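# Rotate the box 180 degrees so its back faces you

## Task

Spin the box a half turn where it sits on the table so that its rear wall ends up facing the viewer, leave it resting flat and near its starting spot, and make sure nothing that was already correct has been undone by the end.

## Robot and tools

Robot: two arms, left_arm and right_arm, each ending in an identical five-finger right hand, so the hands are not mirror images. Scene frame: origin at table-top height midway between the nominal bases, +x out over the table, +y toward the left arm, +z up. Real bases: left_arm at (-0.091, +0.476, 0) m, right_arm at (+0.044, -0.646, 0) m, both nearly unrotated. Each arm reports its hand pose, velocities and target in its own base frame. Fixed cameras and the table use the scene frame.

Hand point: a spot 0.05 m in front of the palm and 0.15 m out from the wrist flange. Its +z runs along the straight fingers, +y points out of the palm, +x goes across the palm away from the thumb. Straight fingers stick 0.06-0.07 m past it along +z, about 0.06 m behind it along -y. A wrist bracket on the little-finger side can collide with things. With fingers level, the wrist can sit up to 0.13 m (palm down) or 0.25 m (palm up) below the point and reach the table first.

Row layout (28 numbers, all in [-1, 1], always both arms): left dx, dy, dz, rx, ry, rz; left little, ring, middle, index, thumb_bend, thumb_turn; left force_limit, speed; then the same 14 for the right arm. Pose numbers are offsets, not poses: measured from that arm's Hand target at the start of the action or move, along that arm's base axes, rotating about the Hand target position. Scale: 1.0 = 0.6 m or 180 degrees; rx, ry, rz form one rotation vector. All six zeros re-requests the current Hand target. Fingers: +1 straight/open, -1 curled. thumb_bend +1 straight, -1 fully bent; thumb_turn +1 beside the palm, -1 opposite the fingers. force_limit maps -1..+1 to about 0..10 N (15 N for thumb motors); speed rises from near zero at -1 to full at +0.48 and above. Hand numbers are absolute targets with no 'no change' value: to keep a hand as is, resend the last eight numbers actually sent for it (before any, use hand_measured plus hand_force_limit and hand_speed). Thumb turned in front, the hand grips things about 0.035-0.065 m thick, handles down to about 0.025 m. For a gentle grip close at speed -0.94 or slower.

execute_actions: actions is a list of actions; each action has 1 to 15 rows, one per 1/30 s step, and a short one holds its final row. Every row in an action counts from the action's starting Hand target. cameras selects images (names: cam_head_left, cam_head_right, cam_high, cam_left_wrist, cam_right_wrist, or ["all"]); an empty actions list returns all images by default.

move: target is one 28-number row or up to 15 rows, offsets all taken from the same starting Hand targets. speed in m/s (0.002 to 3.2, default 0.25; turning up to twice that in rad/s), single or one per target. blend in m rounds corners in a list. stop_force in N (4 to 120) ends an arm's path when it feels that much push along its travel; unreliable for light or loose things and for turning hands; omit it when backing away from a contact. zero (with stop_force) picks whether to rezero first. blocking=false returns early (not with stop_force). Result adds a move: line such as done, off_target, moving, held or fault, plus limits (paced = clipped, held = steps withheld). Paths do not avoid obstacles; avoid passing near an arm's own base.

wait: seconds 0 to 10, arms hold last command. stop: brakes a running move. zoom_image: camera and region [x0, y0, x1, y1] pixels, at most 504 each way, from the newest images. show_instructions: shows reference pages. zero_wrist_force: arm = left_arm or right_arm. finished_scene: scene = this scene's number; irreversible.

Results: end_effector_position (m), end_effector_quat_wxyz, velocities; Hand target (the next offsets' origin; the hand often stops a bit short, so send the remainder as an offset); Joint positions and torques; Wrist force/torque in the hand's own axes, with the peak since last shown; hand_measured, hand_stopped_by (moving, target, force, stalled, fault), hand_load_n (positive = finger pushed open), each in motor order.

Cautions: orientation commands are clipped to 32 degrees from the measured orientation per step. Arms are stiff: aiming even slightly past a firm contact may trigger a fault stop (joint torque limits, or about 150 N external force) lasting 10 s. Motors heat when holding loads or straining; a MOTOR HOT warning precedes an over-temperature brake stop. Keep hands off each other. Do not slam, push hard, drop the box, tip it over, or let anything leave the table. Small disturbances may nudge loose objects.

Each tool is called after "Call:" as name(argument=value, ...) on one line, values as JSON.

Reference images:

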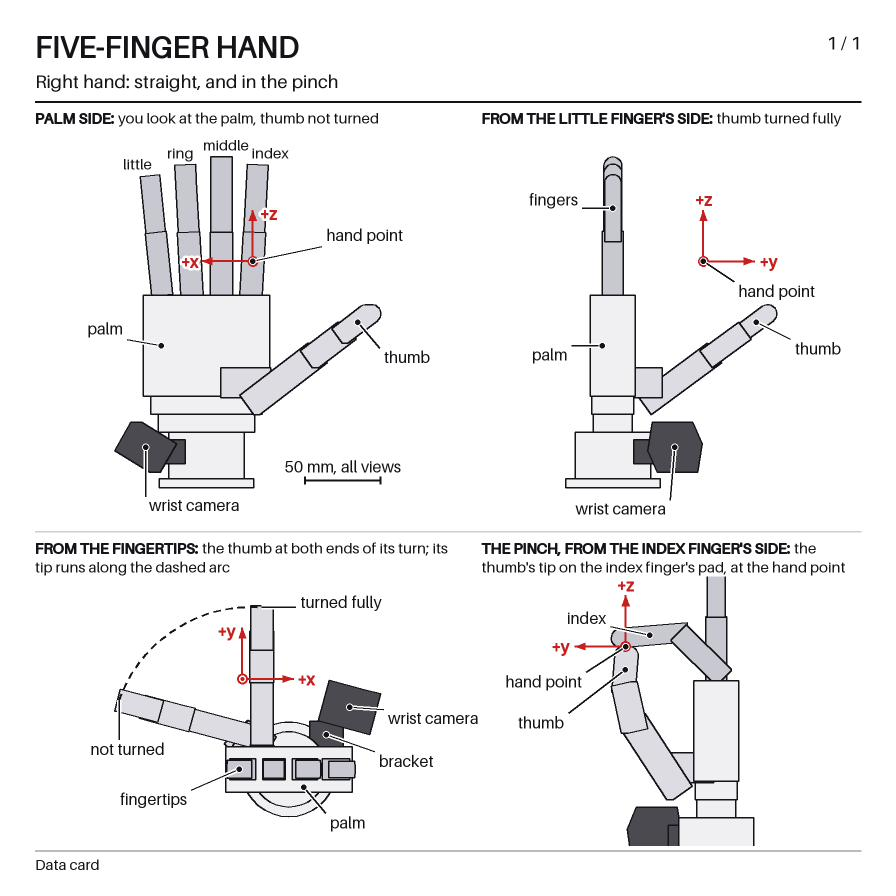

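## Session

Call:
execute_actions(actions=[])

Scene clock: 0.00 s.
left_arm: end_effector_position=(+0.9363, +0.0209, +0.2998) hand_measured=(+1.000, +1.000, +1.000, +1.000, +1.000, +1.000) hand_load_n=(+0.0, +0.0, +0.0, +0.0, +0.0, +0.0) hand_stopped_by=(target, target, target, target, target, target) hand_force_limit=0.00 hand_speed=-0.80 end_effector_quat_wxyz=(-0.513, +0.620, -0.320, +0.500) | right_arm: end_effector_position=(+0.3548, +1.0467, +0.1766) hand_measured=(+1.000, +1.000, +1.000, +1.000, +1.000, +1.000) hand_load_n=(+0.0, +0.0, -0.5, +0.0, +0.0, +0.0) hand_stopped_by=(target, target, target, target, target, target) hand_force_limit=0.00 hand_speed=-0.80 end_effector_quat_wxyz=(+0.101, +0.526, +0.656, +0.532)
Joint positions: left_arm=[-0.365 -1.289 1.822 -0.567 0.885 -3.416] | right_arm=[1.251 -0.748 1.181 0.053 2.061 0.732]
Joint velocities: within noise
Joint torques (N m): no reading
Wrist force (N): no reading
Wrist torque (N m): no reading
Wrist force, peak (N): no reading
Hand target: left_arm +0.9363, +0.0209, +0.2998; -0.513, +0.620, -0.320, +0.500 | right_arm +0.3548, +1.0467, +0.1766; +0.101, +0.526, +0.656, +0.532
camera_calibration:
cam_left_wrist: T_world_to_cam=[[0.198424, -0.491645, -0.847887, 0.0783294], [-0.722879, 0.510784, -0.465345, 0.807398], [0.661872, 0.705255, -0.254048, -0.440139], [0, 0, 0, 1]] pos_world=[0.859425, -0.063485, 0.330317]
cam_right_wrist: T_world_to_cam=[[0.456101, 0.113736, 0.88263, -0.432226], [0.125598, -0.990099, 0.0626812, 0.979303], [0.88102, 0.0822679, -0.46587, -0.201052], [0, 0, 0, 1]] pos_world=[0.251271, 1.03531, 0.226448]

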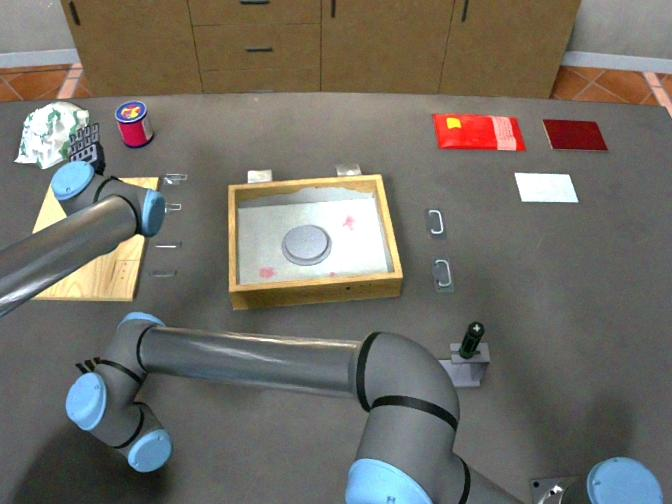

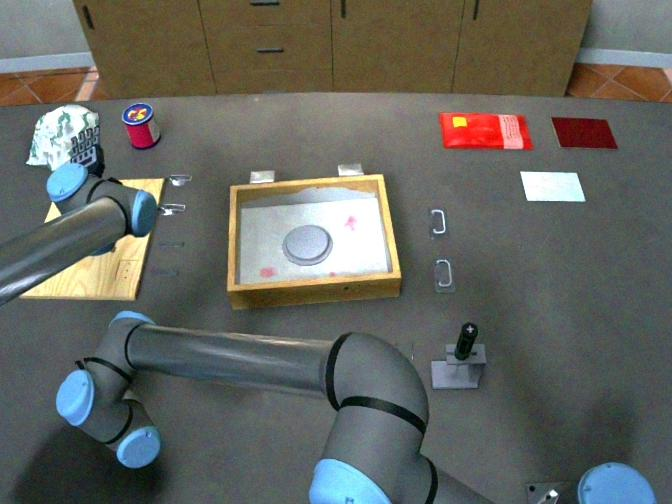

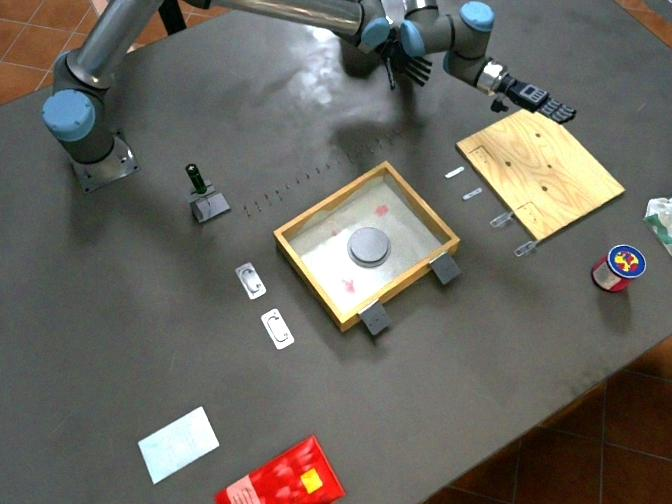

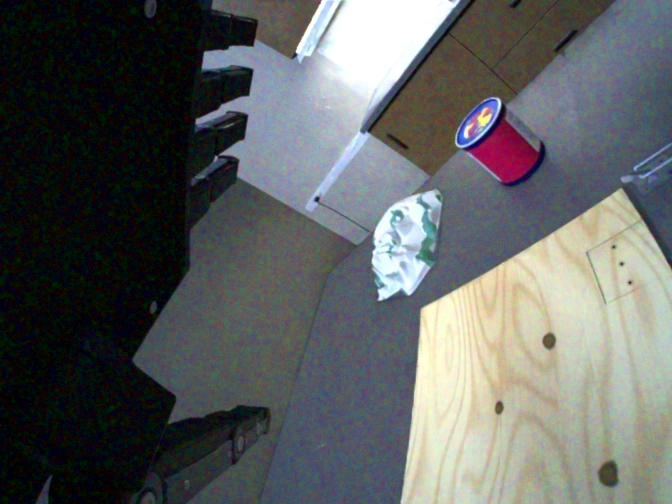

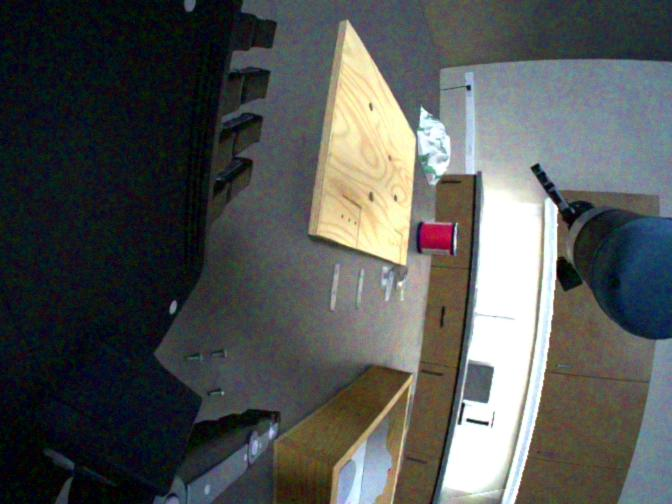

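Call:
zoom_image(camera="cam_head_left", region=[200, 150, 440, 360])

Scaled by 2.100 from the camera's 672x504 image, which has a finer 960x720 frame.

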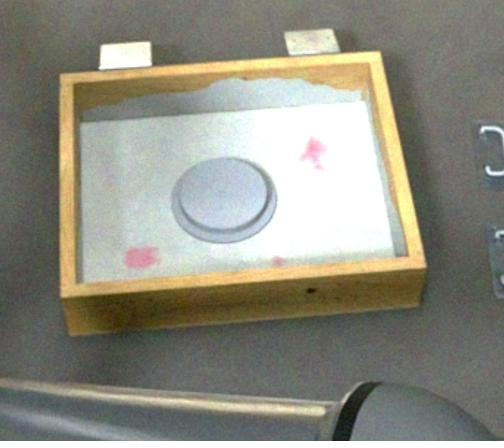

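Call:
move(target=[[0,-0.1,0.1667,0.133,0.1464,-0.1676,1,1,1,1,1,1,0,-0.8,0.05,-0.2,0.2,0.0137,0.1006,-0.1177,1,1,1,1,1,1,0,-0.8],[0.0825,-0.5515,0.0,0.3979,0.4392,-0.5028,1,1,1,1,1,1,0,-0.8,0.25,-0.8,0.2,0.0411,0.3018,-0.353,1,1,1,1,1,1,0,-0.8]], speed=0.5, blend=[0.05,0])

Scene clock: 69.27 s.
left_arm: end_effector_position=(+0.9672, -0.2145, +0.3339) hand_measured=(+1.000, +1.000, +1.000, +1.000, +1.000, +1.000) hand_load_n=(+0.0, +0.0, +0.0, +0.0, +0.0, -0.5) hand_stopped_by=(target, target, target, target, target, target) hand_force_limit=0.00 hand_speed=-0.80 end_effector_quat_wxyz=(+0.166, -0.219, +0.948, -0.160) | right_arm: end_effector_position=(+0.4817, +0.6360, +0.2966) hand_measured=(+1.000, +1.000, +1.000, +1.000, +1.000, +1.000) hand_load_n=(+0.0, +0.0, +0.0, +0.0, +0.0, +0.0) hand_stopped_by=(target, target, target, target, target, target) hand_force_limit=0.00 hand_speed=-0.80 end_effector_quat_wxyz=(+0.041, +0.929, +0.300, +0.214)
Joint positions: left_arm=[-0.446 -0.848 0.845 1.108 1.613 -2.481] | right_arm=[0.864 -1.033 1.263 1.008 1.862 1.76]
Joint torques (N m): left_arm=[12.33 -120.84 -32.31 0 -2.92 -2.68] | right_arm=[-17.42 -90.05 -27.09 6.44 -1.04 2.7]
Wrist force (N): left_arm=[0.4 0.9 -0.9] | right_arm=[-0.6 0.2 0.1]
Wrist torque (N m): left_arm=[0.13 0.06 0.08] | right_arm=[-0.05 0.14 -0.14]
Wrist force, peak (N): left_arm=[3.4 -4.6 7.7] | right_arm=[-0.8 1.0 0.1]
Hand target: left_arm +0.9672, -0.2144, +0.3339; +0.166, -0.219, +0.948, -0.160 (not the last commanded pose) | right_arm +0.4818, +0.6359, +0.2966; +0.041, +0.929, +0.300, +0.214 (not the last commanded pose)
Off the commanded pose: left_arm 0.103 m, 34 deg | right_arm 0.073 m, 11 deg.
move: held (left_arm; a check stopped the path), off_target (right_arm; braked when a check withheld steps of left_arm); path passed 1 of 2 targets; limits=held
pose unreachable (left arm): on one or more control steps of this call, first in action 0 (counted from 0), this arm could not follow its commanded pose, so it was not sent that pose on those steps. It may still have moved: this result reports where it is.
cause: moving toward the commanded pose would bring a part of the arm too close to another arm (a part of this arm just beyond joint 3 (elbow) and a part of the right arm just beyond its joint 4 (wrist 1), 27 mm apart when this arm was first held).

Call:
move(target=[[0,0,0,0,0,0,1,1,1,1,1,1,0,-0.8,0.289,-0.4277,-0.086,0.0193,0.14,-0.1628,1,1,1,1,1,1,0,-0.8],[0.031,-0.1593,-0.148,0.0994,0.111,-0.1189,1,1,1,1,1,1,0,-0.8,0.289,-0.4277,-0.086,0.0193,0.14,-0.1628,1,1,1,1,1,1,0,-0.8]], speed=0.5, blend=0, cameras=["all"])

Call:
zoom_image(camera="cam_head_left", region=[170, 150, 440, 370])

Scene clock: 92.00 s.
left_arm: end_effector_position=(+0.9856, -0.3100, +0.2451) hand_measured=(+1.000, +1.000, +1.000, +1.000, +1.000, +1.000) hand_load_n=(+0.0, +0.0, +0.0, +0.0, +0.0, +0.0) hand_stopped_by=(target, target, target, target, target, target) hand_force_limit=0.00 hand_speed=-0.80 end_effector_quat_wxyz=(+0.001, -0.037, +0.999, -0.001) | right_arm: end_effector_position=(+0.6552, +0.3792, +0.2450) hand_measured=(+1.000, +1.000, +1.000, +1.000, +1.000, +1.000) hand_load_n=(+0.0, +0.0, +0.0, +0.0, +0.0, +0.0) hand_stopped_by=(target, target, target, target, target, target) hand_force_limit=0.00 hand_speed=-0.80 end_effector_quat_wxyz=(+0.000, +0.999, +0.053, +0.000)
Joint positions: left_arm=[-0.54 -0.356 0.147 1.778 1.571 -2.184] | right_arm=[0.36 -0.935 1.222 1.284 1.57 1.826]
Joint torques (N m): left_arm=[14.75 -102.72 -45.65 5.72 2.31 -3.1] | right_arm=[-13.33 -68.47 -44.96 7.31 -1.78 -2.02]
Wrist force (N): left_arm=[-0.7 0.9 -0.6] | right_arm=[-0.6 0.3 0.2]
Wrist torque (N m): left_arm=[0.27 0.25 0.09] | right_arm=[-0.09 0.21 0.17]
Wrist force, peak (N): left_arm=[0.1 2.1 -1.8] | right_arm=[0.7 2.5 0.4]
Hand target: left_arm +0.9858, -0.3100, +0.2451; +0.000, -0.037, +0.999, +0.000 | right_arm +0.6552, +0.3792, +0.2450; +0.000, +0.999, +0.053, +0.000
Off the commanded pose: left_arm 0.000 m, 0 deg | right_arm 0.000 m, 0 deg.
move: done
camera_calibration:
cam_left_wrist: T_world_to_cam=[[-0.328611, 0.944391, -0.0118405, 0.619236], [0.794173, 0.283083, 0.53773, -0.825029], [0.511179, 0.167301, -0.843034, -0.127216], [0, 0, 0, 1]] pos_world=[0.923734, -0.329966, 0.343727]
cam_right_wrist: T_world_to_cam=[[0.372786, -0.927709, -0.0196651, 0.116838], [-0.785686, -0.32685, 0.52523, 0.508768], [-0.493688, -0.180348, -0.850733, 0.715628], [0, 0, 0, 1]] pos_world=[0.709474, 0.403744, 0.343886]

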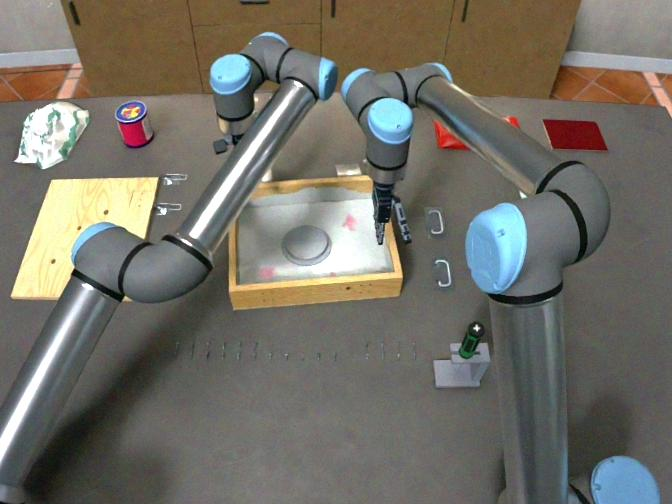

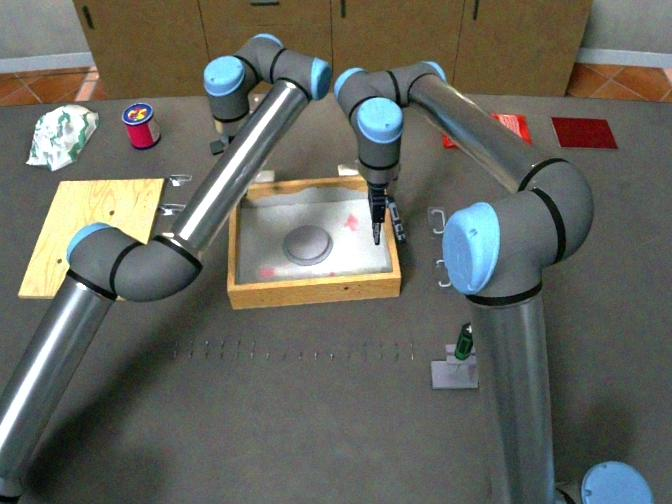

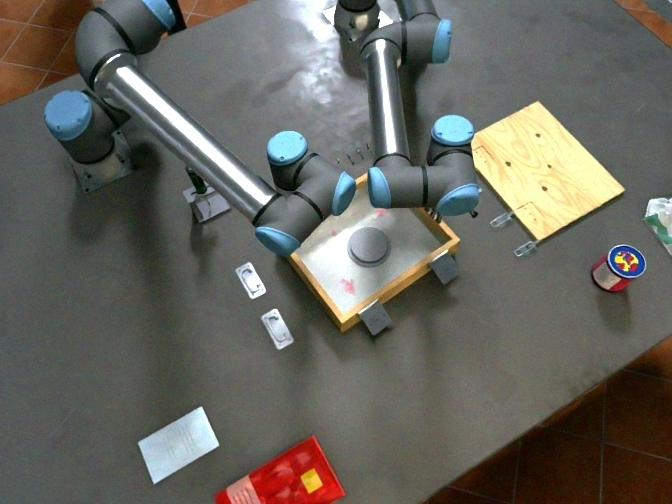

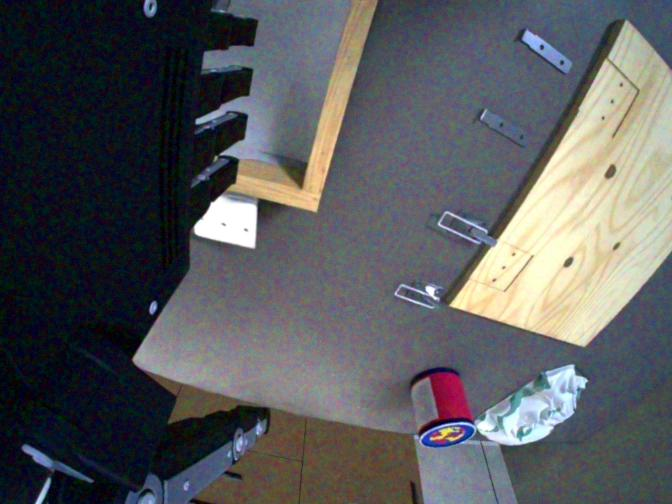

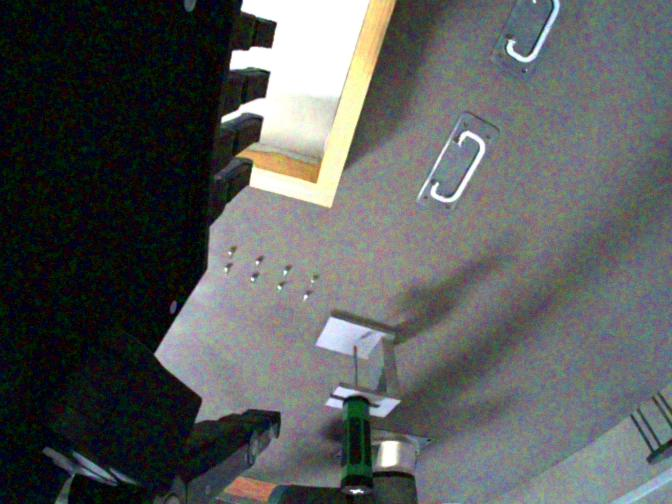

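Scaled by 1.867 from the camera's 672x504 image, which has a finer 960x720 frame.

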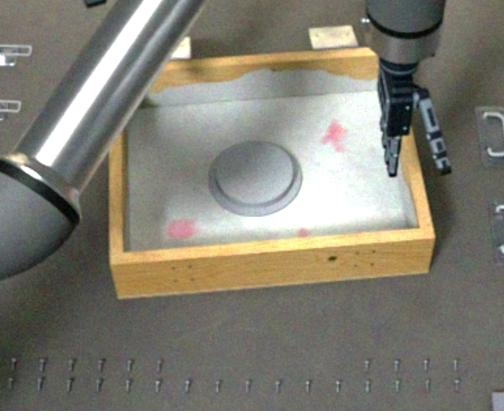

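Call:
move(target=[[-0.0166,-0.0012,0,0,0,0,1,1,1,1,1,1,0,-0.8,0.0166,0.0017,0,0,0,0,1,1,1,1,1,1,0,-0.8],[-0.0166,-0.0012,-0.25,0,0,0,1,1,1,1,1,1,0,-0.8,0.0166,0.0017,-0.25,0,0,0,1,1,1,1,1,1,0,-0.8]], speed=[0.2,0.2], blend=[0.01,0], stop_force=30, cameras=["cam_left_wrist","cam_right_wrist"])

Scene clock: 118.43 s.
left_arm: end_effector_position=(+0.9758, -0.3107, +0.0952) hand_measured=(+1.000, +1.000, +1.000, +1.000, +1.000, +1.000) hand_load_n=(-0.5, +0.0, +0.0, +0.0, +0.0, +0.0) hand_stopped_by=(target, target, target, target, target, target) hand_force_limit=0.00 hand_speed=-0.80 end_effector_quat_wxyz=(+0.000, -0.037, +0.999, +0.000) | right_arm: end_effector_position=(+0.6652, +0.3802, +0.0950) hand_measured=(+1.000, +1.000, +1.000, +1.000, +1.000, +1.000) hand_load_n=(+0.0, +0.0, +0.0, +0.0, +0.0, +0.0) hand_stopped_by=(target, target, target, target, target, target) hand_force_limit=0.00 hand_speed=-0.80 end_effector_quat_wxyz=(+0.000, +0.999, +0.053, +0.000)
Joint positions: left_arm=[-0.546 -0.427 0.553 1.444 1.571 -2.19] | right_arm=[0.357 -0.824 1.312 1.083 1.57 1.823]
Joint torques (N m): left_arm=[-18.69 -100.67 -29.68 1.54 -2.81 1.95] | right_arm=[2.53 -72.02 -22.16 0.87 -0.12 -1.92]
Wrist force (N): left_arm=[-0.5 1.1 -0.8] | right_arm=[-0.5 0.1 -0.1]
Wrist torque (N m): left_arm=[0.30 0.22 0.06] | right_arm=[-0.11 0.21 0.19]
Wrist force, peak (N): left_arm=[-0.1 0.9 -2.7] | right_arm=[-1.9 0.1 0.0]
Hand target: left_arm +0.9758, -0.3107, +0.0951; +0.000, -0.037, +0.999, +0.000 | right_arm +0.6651, +0.3803, +0.0950; +0.000, +0.999, +0.053, +0.000
Off the commanded pose: left_arm 0.000 m, 0 deg | right_arm 0.000 m, 0 deg.
move: done; blend cut to 0.005 m at target 1
camera_calibration:
cam_left_wrist: T_world_to_cam=[[-0.328858, 0.94431, -0.0114321, 0.615151], [0.794456, 0.283175, 0.537264, -0.736633], [0.510581, 0.167601, -0.843337, -0.247788], [0, 0, 0, 1]] pos_world=[0.914035, -0.330768, 0.19383]
cam_right_wrist: T_world_to_cam=[[0.372769, -0.927715, -0.019697, 0.111148], [-0.785647, -0.326836, 0.525297, 0.595559], [-0.493764, -0.18034, -0.850691, 0.593214], [0, 0, 0, 1]] pos_world=[0.719374, 0.404744, 0.193986]
Images, in order (width x height): cam_left_wrist 672x504, cam_right_wrist 672x504.

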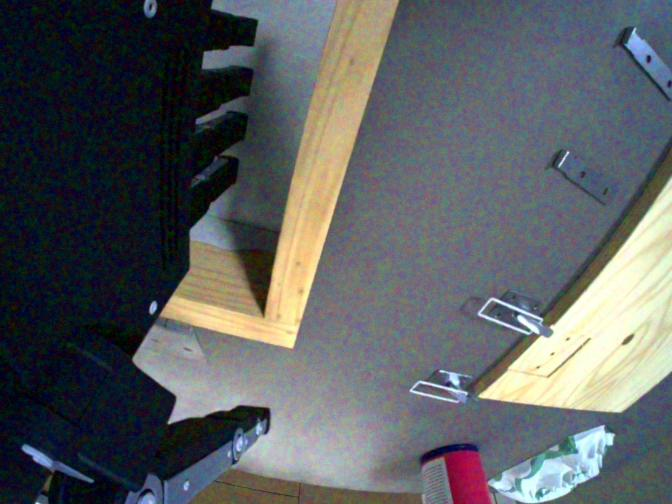

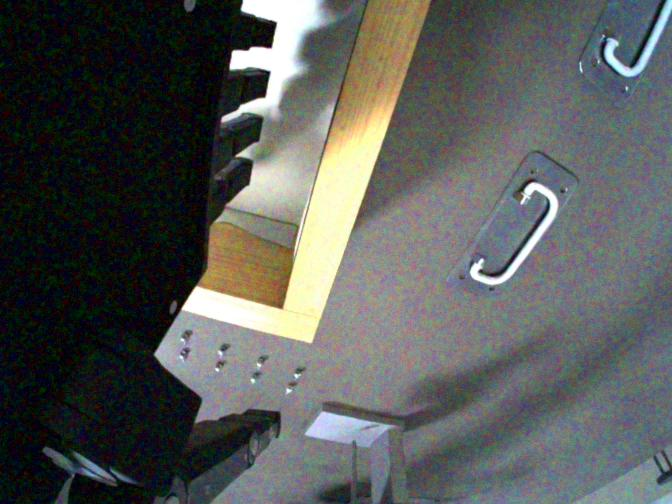

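Call:
move(target=[[-0.0038,0.0548,0,0,0,0,1,1,1,1,1,1,0,-0.8,0.0062,-0.0542,0,0,0,0,1,1,1,1,1,1,0,-0.8],[-0.1308,0.0823,0,0,0,0.0894,1,1,1,1,1,1,0,-0.8,0.1338,-0.0778,0,0,0,0.0894,1,1,1,1,1,1,0,-0.8],[-0.2595,0.0737,0,0,0,0.1783,1,1,1,1,1,1,0,-0.8,0.2622,-0.0653,0,0,0,0.1783,1,1,1,1,1,1,0,-0.8],[-0.3808,0.0298,0,0,0,0.2672,1,1,1,1,1,1,0,-0.8,0.382,-0.0178,0,0,0,0.2672,1,1,1,1,1,1,0,-0.8],[-0.4853,-0.0457,0,0,0,0.3561,1,1,1,1,1,1,0,-0.8,0.4842,0.0607,0,0,0,0.3561,1,1,1,1,1,1,0,-0.8],[-0.5477,-0.1197,0,0,0,0.4228,1,1,1,1,1,1,0,-0.8,0.5443,0.1365,0,0,0,0.4228,1,1,1,1,1,1,0,-0.8]], speed=[0.08,0.14,0.14,0.14,0.14,0.14], blend=[0.01,0.02,0.02,0.02,0.02,0], cameras=["all"])

Call:
zoom_image(camera="cam_head_left", region=[180, 150, 430, 370])

Scene clock: 156.80 s.
left_arm: end_effector_position=(+0.6472, -0.3825, +0.0951) hand_measured=(+1.000, +1.000, +1.000, +1.000, +1.000, +1.000) hand_load_n=(+0.0, +0.0, +0.0, +0.5, +0.0, +0.0) hand_stopped_by=(target, target, target, target, target, target) hand_force_limit=0.00 hand_speed=-0.80 end_effector_quat_wxyz=(+0.001, -0.645, +0.764, +0.000) | right_arm: end_effector_position=(+0.9916, +0.4621, +0.0949) hand_measured=(+1.000, +1.000, +1.000, +1.000, +1.000, +1.000) hand_load_n=(-0.5, +0.0, +0.0, +0.5, +0.0, +0.0) hand_stopped_by=(target, target, target, target, target, target) hand_force_limit=0.00 hand_speed=-0.80 end_effector_quat_wxyz=(+0.000, +0.754, +0.657, +0.000)
Joint positions: left_arm=[-0.757 -0.826 1.315 1.081 1.57 -3.73] | right_arm=[0.327 -0.223 0.142 1.652 1.571 0.464]
Joint torques (N m): left_arm=[-19.64 -115.03 -23.72 3.52 -2.59 -2.76] | right_arm=[10.34 -103.14 -49.26 5.85 3.84 -1.61]
Wrist force (N): left_arm=[2.5 -3.7 -0.9] | right_arm=[2.8 -4.9 0.6]
Wrist torque (N m): left_arm=[0.44 0.24 0.34] | right_arm=[0.40 0.11 0.50]
Wrist force, peak (N): left_arm=[26.5 -46.7 -2.0] | right_arm=[25.9 -49.0 -1.3]
Hand target: left_arm +0.6472, -0.3825, +0.0951; +0.001, -0.645, +0.764, +0.000 | right_arm +0.9917, +0.4622, +0.0950; +0.000, +0.754, +0.657, +0.000
Off the commanded pose: left_arm 0.000 m, 0 deg | right_arm 0.000 m, 0 deg.
move: done
camera_calibration:
cam_left_wrist: T_world_to_cam=[[-0.995645, -0.0925169, -0.0114427, 0.609824], [-0.0841548, 0.839205, 0.537265, 0.326112], [-0.0401033, 0.535888, -0.843336, 0.429319], [0, 0, 0, 1]] pos_world=[0.651829, -0.447323, 0.19383]
cam_right_wrist: T_world_to_cam=[[0.990075, 0.139209, -0.0192983, -1.03983], [0.128518, -0.841236, 0.525172, 0.210052], [0.0568743, -0.52244, -0.850777, 0.381141], [0, 0, 0, 1]] pos_world=[0.980833, 0.52058, 0.193886]

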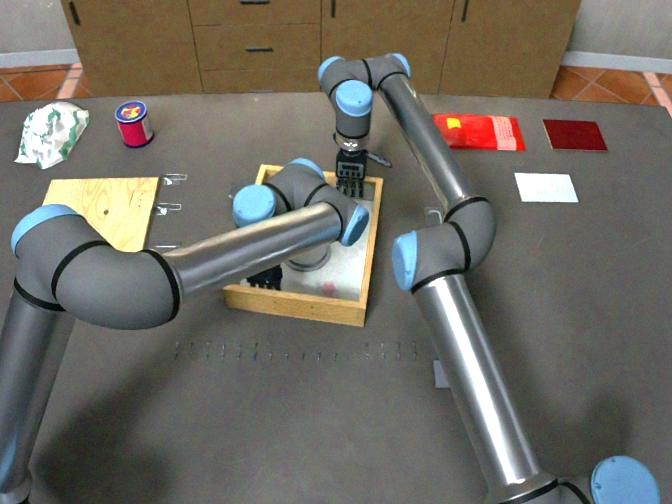

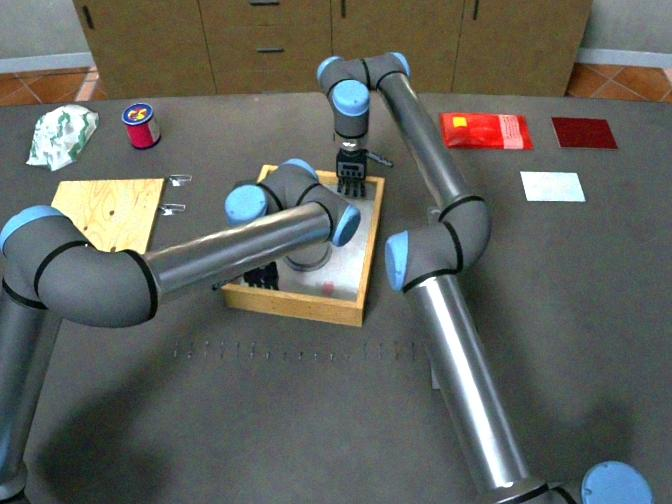

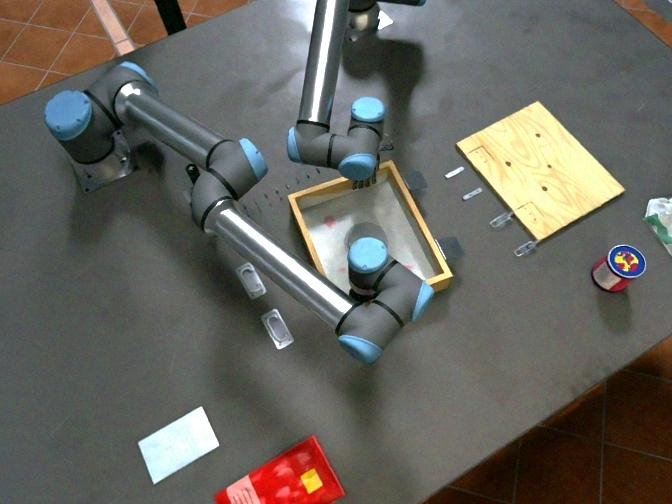

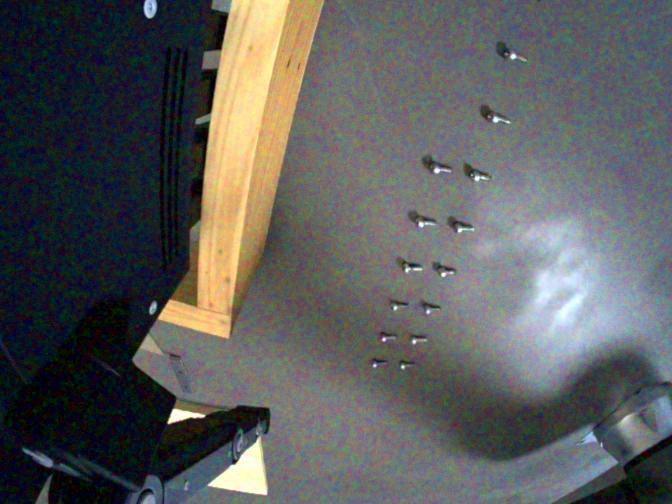

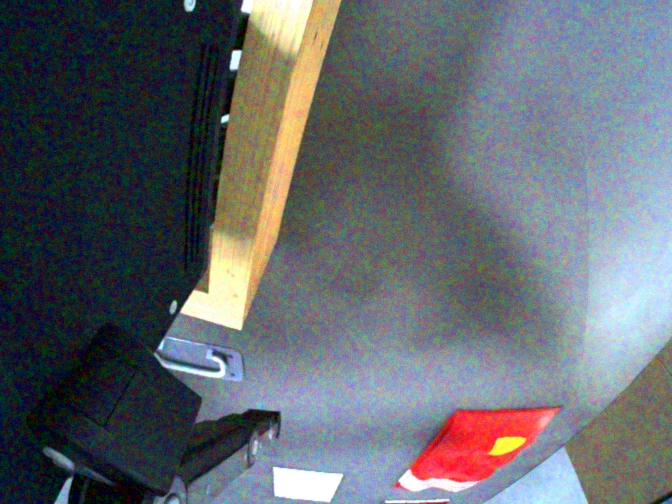

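Scaled by 2.016 from the camera's 672x504 image, which has a finer 960x720 frame.

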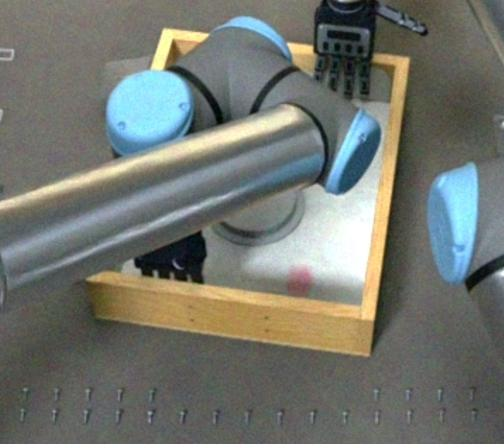

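Call:
move(target=[[0.0329,-0.0057,0,0,0,0,1,1,1,1,1,1,0,-0.8,-0.033,0.0047,0,0,0,0,1,1,1,1,1,1,0,-0.8],[0.0329,-0.0057,0.25,0,0,0,1,1,1,1,1,1,0,-0.8,-0.033,0.0047,0.25,0,0,0,1,1,1,1,1,1,0,-0.8],[0.3122,0.2524,0.25,0,0,-0.25,1,1,1,1,1,1,0,-0.8,-0.3443,-0.2237,0.25,0,0,-0.25,1,1,1,1,1,1,0,-0.8],[0.6148,0.0069,0.2,0,0,-0.5,1,1,1,1,1,1,0,-0.8,-0.7048,-0.0037,0.2,0,0,-0.5,1,1,1,1,1,1,0,-0.8]], speed=[0.15,0.3,0.5,0.5], blend=[0.005,0.03,0.05,0], cameras=["all"])

Scene clock: 192.03 s.
left_arm: end_effector_position=(+0.8852, -0.2762, +0.2344) hand_measured=(+1.000, +1.000, +1.000, +1.000, +1.000, +1.000) hand_load_n=(+0.0, +0.0, +0.0, +0.0, +0.0, +0.0) hand_stopped_by=(target, target, target, target, target, target) hand_force_limit=0.00 hand_speed=-0.80 end_effector_quat_wxyz=(+0.006, -0.191, +0.982, -0.002) | right_arm: end_effector_position=(+0.7203, +0.3703, +0.2355) hand_measured=(+1.000, +1.000, +1.000, +1.000, +1.000, +1.000) hand_load_n=(+0.0, +0.0, +0.0, +0.0, +0.0, +0.0) hand_stopped_by=(target, target, target, target, target, target) hand_force_limit=0.00 hand_speed=-0.80 end_effector_quat_wxyz=(-0.003, +0.977, +0.212, -0.006)
Joint positions: left_arm=[-0.56 -0.681 0.791 1.448 1.565 -2.515] | right_arm=[0.334 -0.865 1.123 1.325 1.564 1.478]
Joint torques (N m): left_arm=[13.95 -129.37 -30.32 1.46 0.15 -2.89] | right_arm=[-12.88 -72.7 -45.09 6.94 -0.86 -2.32]
Wrist force (N): left_arm=[-0.5 1.4 -0.7] | right_arm=[-0.8 2.1 -2.5]
Wrist torque (N m): left_arm=[0.25 0.21 0.10] | right_arm=[0.34 0.32 0.22]
Wrist force, peak (N): left_arm=[-1.0 -4.0 6.6] | right_arm=[-6.6 -9.0 -2.5]
Hand target: left_arm +0.8852, -0.2762, +0.2344; +0.006, -0.191, +0.982, -0.002 (not the last commanded pose) | right_arm +0.7203, +0.3703, +0.2355; -0.003, +0.977, +0.212, -0.006 (not the last commanded pose)
Off the commanded pose: left_arm 0.167 m, 32 deg | right_arm 0.177 m, 32 deg.
elbow stopped short (right arm): the move would have taken joint 3 (elbow) straighter than the controller allows.
move: held (left_arm, right_arm; a check stopped the path); path passed 3 of 4 targets; limits=held
pose unreachable (left arm): on one or more control steps of this call, first in action 0 (counted from 0), this arm could not follow its commanded pose, so it was not sent that pose on those steps. It may still have moved: this result reports where it is.
cause: moving toward the commanded pose would bring a part of the arm too close to another arm (a part of this arm just beyond joint 3 (elbow) and a part of the right arm just beyond its joint 4 (wrist 1), along the way the arms are being sent, or toward where that arm still pushes).
pose unreachable (right arm): on one or more control steps of this call, first in action 0 (counted from 0), this arm could not follow its commanded pose, so it was not sent that pose on those steps. It may still have moved: this result reports where it is.
cause: moving toward the commanded pose would bring a part of the arm too close to another arm (a part of this arm just beyond joint 4 (wrist 1) and a part of the left arm just beyond its joint 3 (elbow), along the way the arms are being sent, or toward where that arm still pushes).
camera_calibration:
cam_left_wrist: T_world_to_cam=[[-0.602104, 0.798181, -0.019405, 0.757748], [0.663038, 0.513404, 0.54479, -0.57114], [0.444804, 0.315154, -0.838348, 0.00791098], [0, 0, 0, 1]] pos_world=[0.831412, -0.314088, 0.332488]
cam_right_wrist: T_world_to_cam=[[0.64706, -0.761842, -0.0301817, -0.172432], [-0.635067, -0.560445, 0.531593, 0.538399], [-0.421905, -0.324805, -0.846462, 0.738843], [0, 0, 0, 1]] pos_world=[0.765215, 0.410358, 0.333989]

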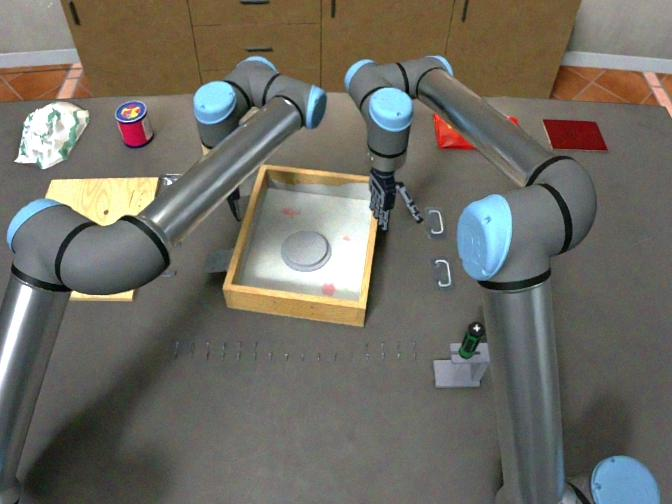

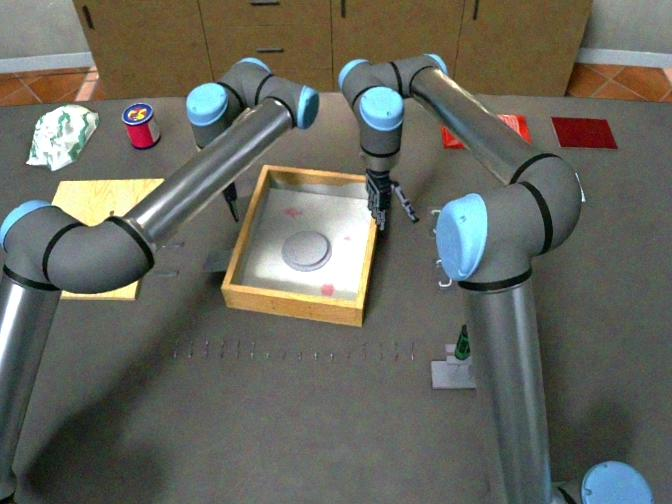

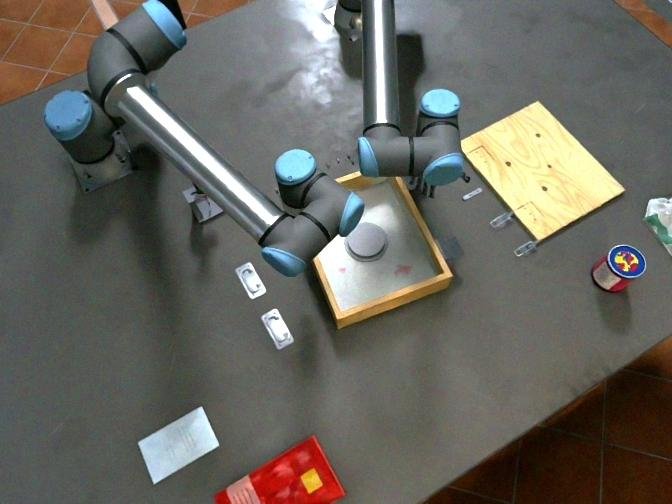

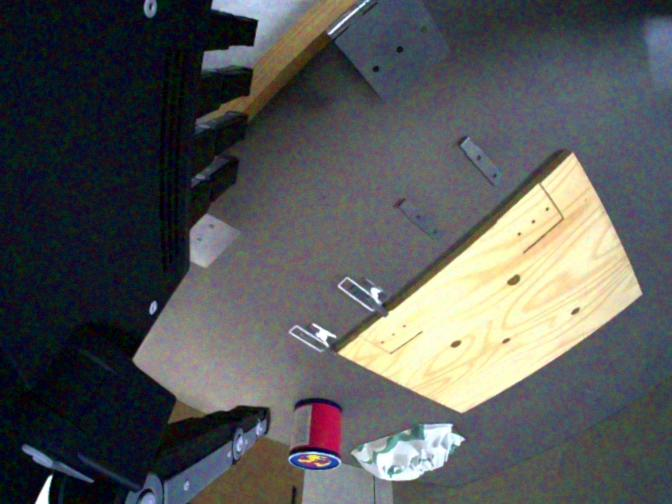

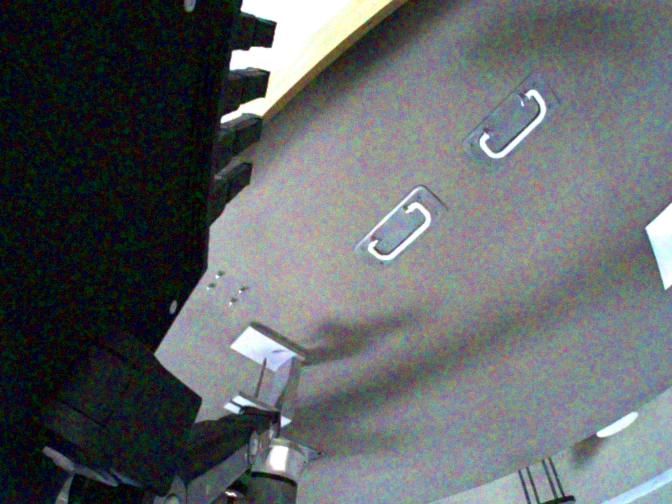

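Call:
move(target=[[0.185,-0.1647,-0.074,0.0016,0.0037,-0.1761,1,1,1,1,1,1,0,-0.8,-0.1083,-0.0883,0,-0.0022,-0.0037,-0.18,1,1,1,1,1,1,0,-0.8],[0.185,-0.1647,-0.074,0.0016,0.0037,-0.1761,1,1,1,1,1,1,0,-0.8,-0.2275,0.145,-0.0758,-0.0022,-0.0037,-0.18,1,1,1,1,1,1,0,-0.8]], speed=[0.4,0.3], blend=0, cameras=["cam_head_left","cam_high"])

Scene clock: 257.20 s.
left_arm: end_effector_position=(+0.9956, -0.3747, +0.1899) hand_measured=(+1.000, +1.000, +1.000, +1.000, +1.000, +1.000) hand_load_n=(+0.0, +0.0, -0.5, +0.0, +0.0, +0.0) hand_stopped_by=(target, target, target, target, target, target) hand_force_limit=0.00 hand_speed=-0.80 end_effector_quat_wxyz=(+0.002, +0.084, +0.996, +0.000) | right_arm: end_effector_position=(+0.6487, +0.3300, +0.2313) hand_measured=(+1.000, +1.000, +1.000, +1.000, +1.000, +1.000) hand_load_n=(+0.0, +0.0, +0.0, +0.0, +0.0, +0.0) hand_stopped_by=(target, target, target, target, target, target) hand_force_limit=0.00 hand_speed=-0.80 end_effector_quat_wxyz=(+0.000, +0.998, -0.069, +0.000)
Joint positions: left_arm=[-0.589 -0.253 0.035 1.785 1.57 -1.991] | right_arm=[0.288 -0.966 1.298 1.239 1.571 1.997]
Joint torques (N m): left_arm=[13.37 -104.1 -47.32 5.54 2.04 -2.85] | right_arm=[-11.98 -94.96 -44.34 6.87 0.94 -2.13]
Wrist force (N): left_arm=[-0.2 1.1 -1.4] | right_arm=[-0.7 2.0 -2.3]
Wrist torque (N m): left_arm=[0.27 0.11 0.04] | right_arm=[0.31 0.29 0.22]
Wrist force, peak (N): left_arm=[-0.5 2.0 -1.0] | right_arm=[-7.9 -6.2 0.1]
Hand target: left_arm +0.9958, -0.3748, +0.1899; +0.001, +0.084, +0.996, +0.000 | right_arm +0.6488, +0.3299, +0.2313; +0.000, +0.998, -0.069, +0.000 (not the last commanded pose)
Off the commanded pose: left_arm 0.001 m, 0 deg | right_arm 0.149 m, 0 deg.
elbow stopped short (left arm): the move would have taken joint 3 (elbow) straighter than the controller allows.
move: held (right_arm; a check stopped the path); path passed 1 of 2 targets; limits=held
pose unreachable (right arm): on one or more control steps of this call, first in action 0 (counted from 0), this arm could not follow its commanded pose, so it was not sent that pose on those steps. It may still have moved: this result reports where it is.
cause: moving toward the commanded pose would bring a part of the arm too close to another arm (a part of this arm just beyond joint 4 (wrist 1) and a part of the left arm just beyond its joint 3 (elbow), 25 mm apart when this arm was first held).
Images, in order (width x height): cam_head_left 672x504, cam_high 672x504.

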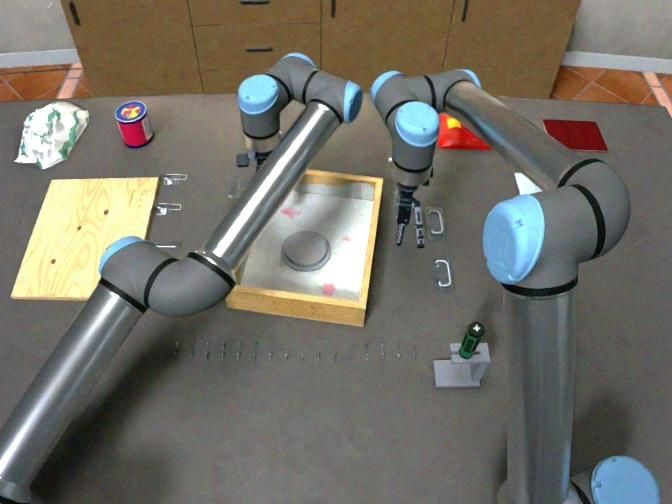

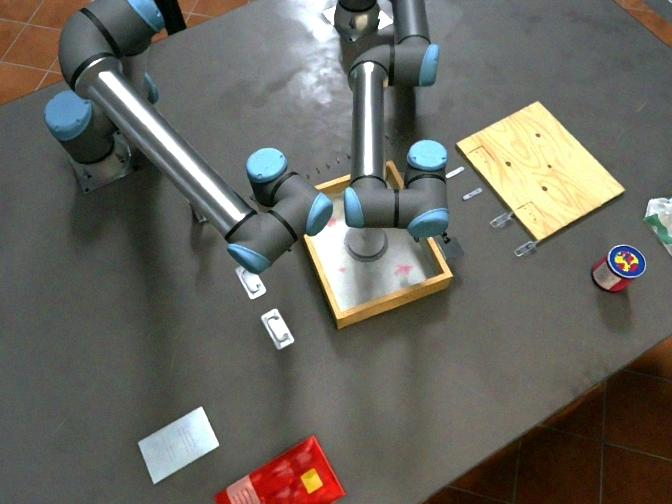

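Call:
move(target=[[-0.2665,0.3228,0.1,0,0,0,1,1,1,1,1,1,0,-0.8,0,0,0,0,0,0,1,1,1,1,1,1,0,-0.8],[-0.2665,0.3228,0.1,0,0,0,1,1,1,1,1,1,0,-0.8,-0.133,0.2157,-0.0688,0,0,0,1,1,1,1,1,1,0,-0.8],[-0.2665,0.3228,0.1,0,0,0,1,1,1,1,1,1,0,-0.8,-0.133,0.2157,-0.2272,0,0,0,1,1,1,1,1,1,0,-0.8]], speed=[0.4,0.25,0.25], blend=[0.02,0.02,0], cameras=["cam_head_left","cam_right_wrist"])

Scene clock: 339.67 s.
left_arm: end_effector_position=(+0.8359, -0.1812, +0.2499) hand_measured=(+1.000, +1.000, +1.000, +1.000, +1.000, +1.000) hand_load_n=(+0.0, +0.0, +0.0, +0.0, +0.0, +0.0) hand_stopped_by=(target, target, target, target, target, target) hand_force_limit=0.00 hand_speed=-0.80 end_effector_quat_wxyz=(+0.001, +0.084, +0.996, +0.000) | right_arm: end_effector_position=(+0.5690, +0.4593, +0.0952) hand_measured=(+1.000, +1.000, +1.000, +1.000, +1.000, +1.000) hand_load_n=(+0.0, +0.0, +0.0, +0.0, +0.0, +0.0) hand_stopped_by=(target, target, target, target, target, target) hand_force_limit=0.00 hand_speed=-0.80 end_effector_quat_wxyz=(+0.000, +0.998, -0.069, +0.000)
Joint positions: left_arm=[-0.499 -0.907 1.165 1.31 1.57 -1.901] | right_arm=[0.482 -0.859 1.376 1.054 1.571 2.191]
Joint torques (N m): left_arm=[15.42 -112.95 -29.48 1.38 -3.01 2.05] | right_arm=[16.18 -72.6 -22.3 0.45 2.13 2.41]
Wrist force (N): left_arm=[-0.1 1.2 -0.7] | right_arm=[-0.7 2.0 -2.6]
Wrist torque (N m): left_arm=[0.16 0.19 -0.02] | right_arm=[0.32 0.30 -0.10]
Wrist force, peak (N): left_arm=[2.1 2.9 -0.8] | right_arm=[-0.1 3.1 -3.1]
Hand target: left_arm +0.8359, -0.1812, +0.2499; +0.001, +0.084, +0.996, +0.000 | right_arm +0.5690, +0.4593, +0.0950; +0.000, +0.998, -0.069, +0.000
Off the commanded pose: left_arm 0.000 m, 0 deg | right_arm 0.000 m, 0 deg.
move: done
camera_calibration:
cam_right_wrist: T_world_to_cam=[[0.138273, -0.990206, -0.0192858, 0.382444], [-0.841448, -0.127726, 0.525025, 0.48608], [-0.522346, -0.0563686, -0.850868, 0.519486], [0, 0, 0, 1]] pos_world=[0.627481, 0.470066, 0.194186]
Images, in order (width x height): cam_head_left 672x504, cam_right_wrist 672x504.

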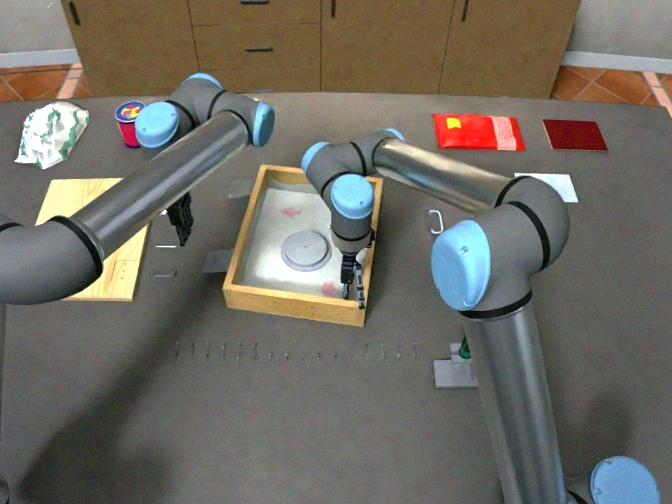

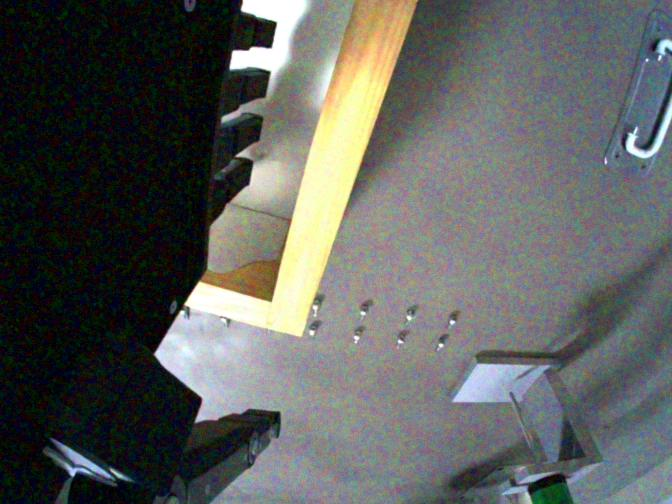

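Call:
move(target=[[0,0,0,0,0,0,1,1,1,1,1,1,0,-0.8,-0.0073,-0.0495,0,0,0,0,1,1,1,1,1,1,0,-0.8],[0,0,0,0,0,0,1,1,1,1,1,1,0,-0.8,0.0355,-0.1377,0,0,0,0.0417,1,1,1,1,1,1,0,-0.8],[0,0,0,0,0,0,1,1,1,1,1,1,0,-0.8,0.0835,-0.225,0,0,0,0.0833,1,1,1,1,1,1,0,-0.8]], speed=[0.08,0.12,0.12], blend=[0.01,0.02,0], cameras=["cam_head_left","cam_right_wrist"])

Call:
zoom_image(camera="cam_head_left", region=[180, 150, 430, 370])

Scene clock: 355.17 s.
left_arm: end_effector_position=(+0.8359, -0.1812, +0.2499) hand_measured=(+1.000, +1.000, +1.000, +1.000, +1.000, +1.000) hand_load_n=(+0.0, +0.0, +0.0, +0.0, +0.0, +0.0) hand_stopped_by=(target, target, target, target, target, target) hand_force_limit=0.00 hand_speed=-0.80 end_effector_quat_wxyz=(+0.001, +0.084, +0.996, +0.000) | right_arm: end_effector_position=(+0.6190, +0.3244, +0.0950) hand_measured=(+1.000, +1.000, +1.000, +1.000, +1.000, +1.000) hand_load_n=(+0.0, +0.0, +0.0, +0.0, +0.0, +0.0) hand_stopped_by=(target, target, target, target, target, target) hand_force_limit=0.00 hand_speed=-0.80 end_effector_quat_wxyz=(+0.000, +0.998, +0.062, +0.000)
Joint positions: left_arm=[-0.499 -0.907 1.165 1.31 1.57 -1.901] | right_arm=[0.309 -0.926 1.495 1.002 1.571 1.756]
Joint torques (N m): left_arm=[14.69 -112.52 -29.01 1.52 -2.54 1.83] | right_arm=[-17.08 -94.67 -20.23 1.58 -0.56 -3.01]
Wrist force (N): left_arm=[-0.2 0.8 -0.5] | right_arm=[0.2 -2.3 -0.5]
Wrist torque (N m): left_arm=[0.10 0.19 -0.03] | right_arm=[0.33 0.34 0.27]
Wrist force, peak (N): left_arm=[0.1 1.4 -0.9] | right_arm=[-0.7 -5.3 -2.8]
Hand target: left_arm +0.8359, -0.1812, +0.2499; +0.001, +0.084, +0.996, +0.000 | right_arm +0.6191, +0.3243, +0.0950; +0.000, +0.998, +0.062, +0.000
Off the commanded pose: left_arm 0.000 m, 0 deg | right_arm 0.000 m, 0 deg.
move: done
camera_calibration:
cam_right_wrist: T_world_to_cam=[[0.389704, -0.920738, -0.0192838, 0.0637839], [-0.779763, -0.341032, 0.52504, 0.54208], [-0.490001, -0.189574, -0.850859, 0.561044], [0, 0, 0, 1]] pos_world=[0.672749, 0.349954, 0.193986]
Images, in order (width x height): cam_head_left 672x504, cam_right_wrist 672x504.

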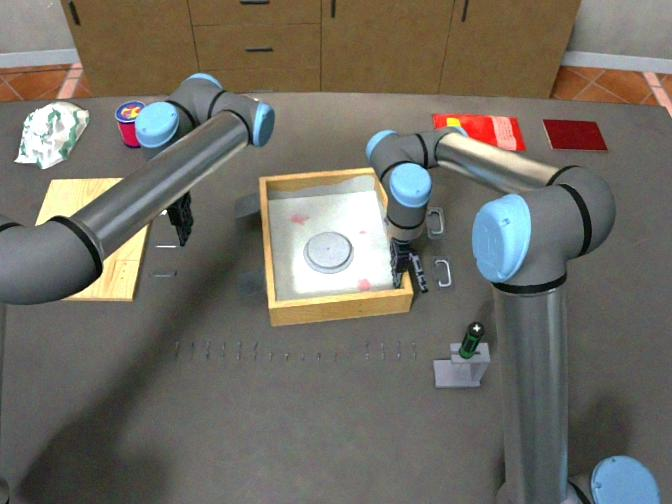

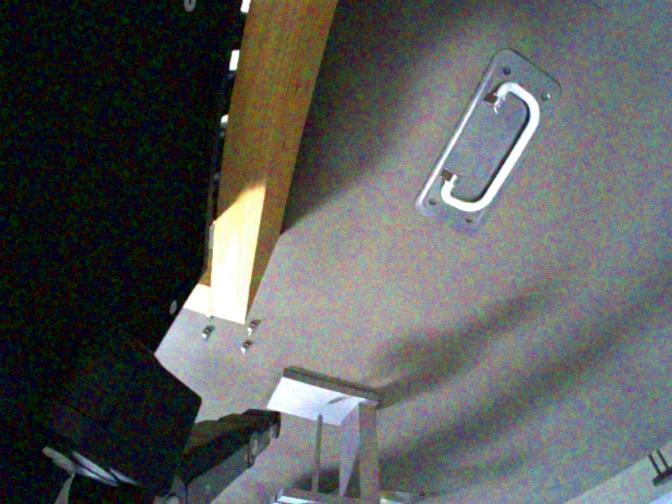

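Scaled by 2.016 from the camera's 672x504 image, which has a finer 960x720 frame.

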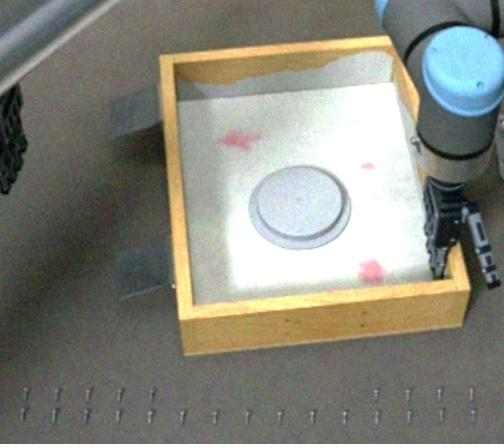

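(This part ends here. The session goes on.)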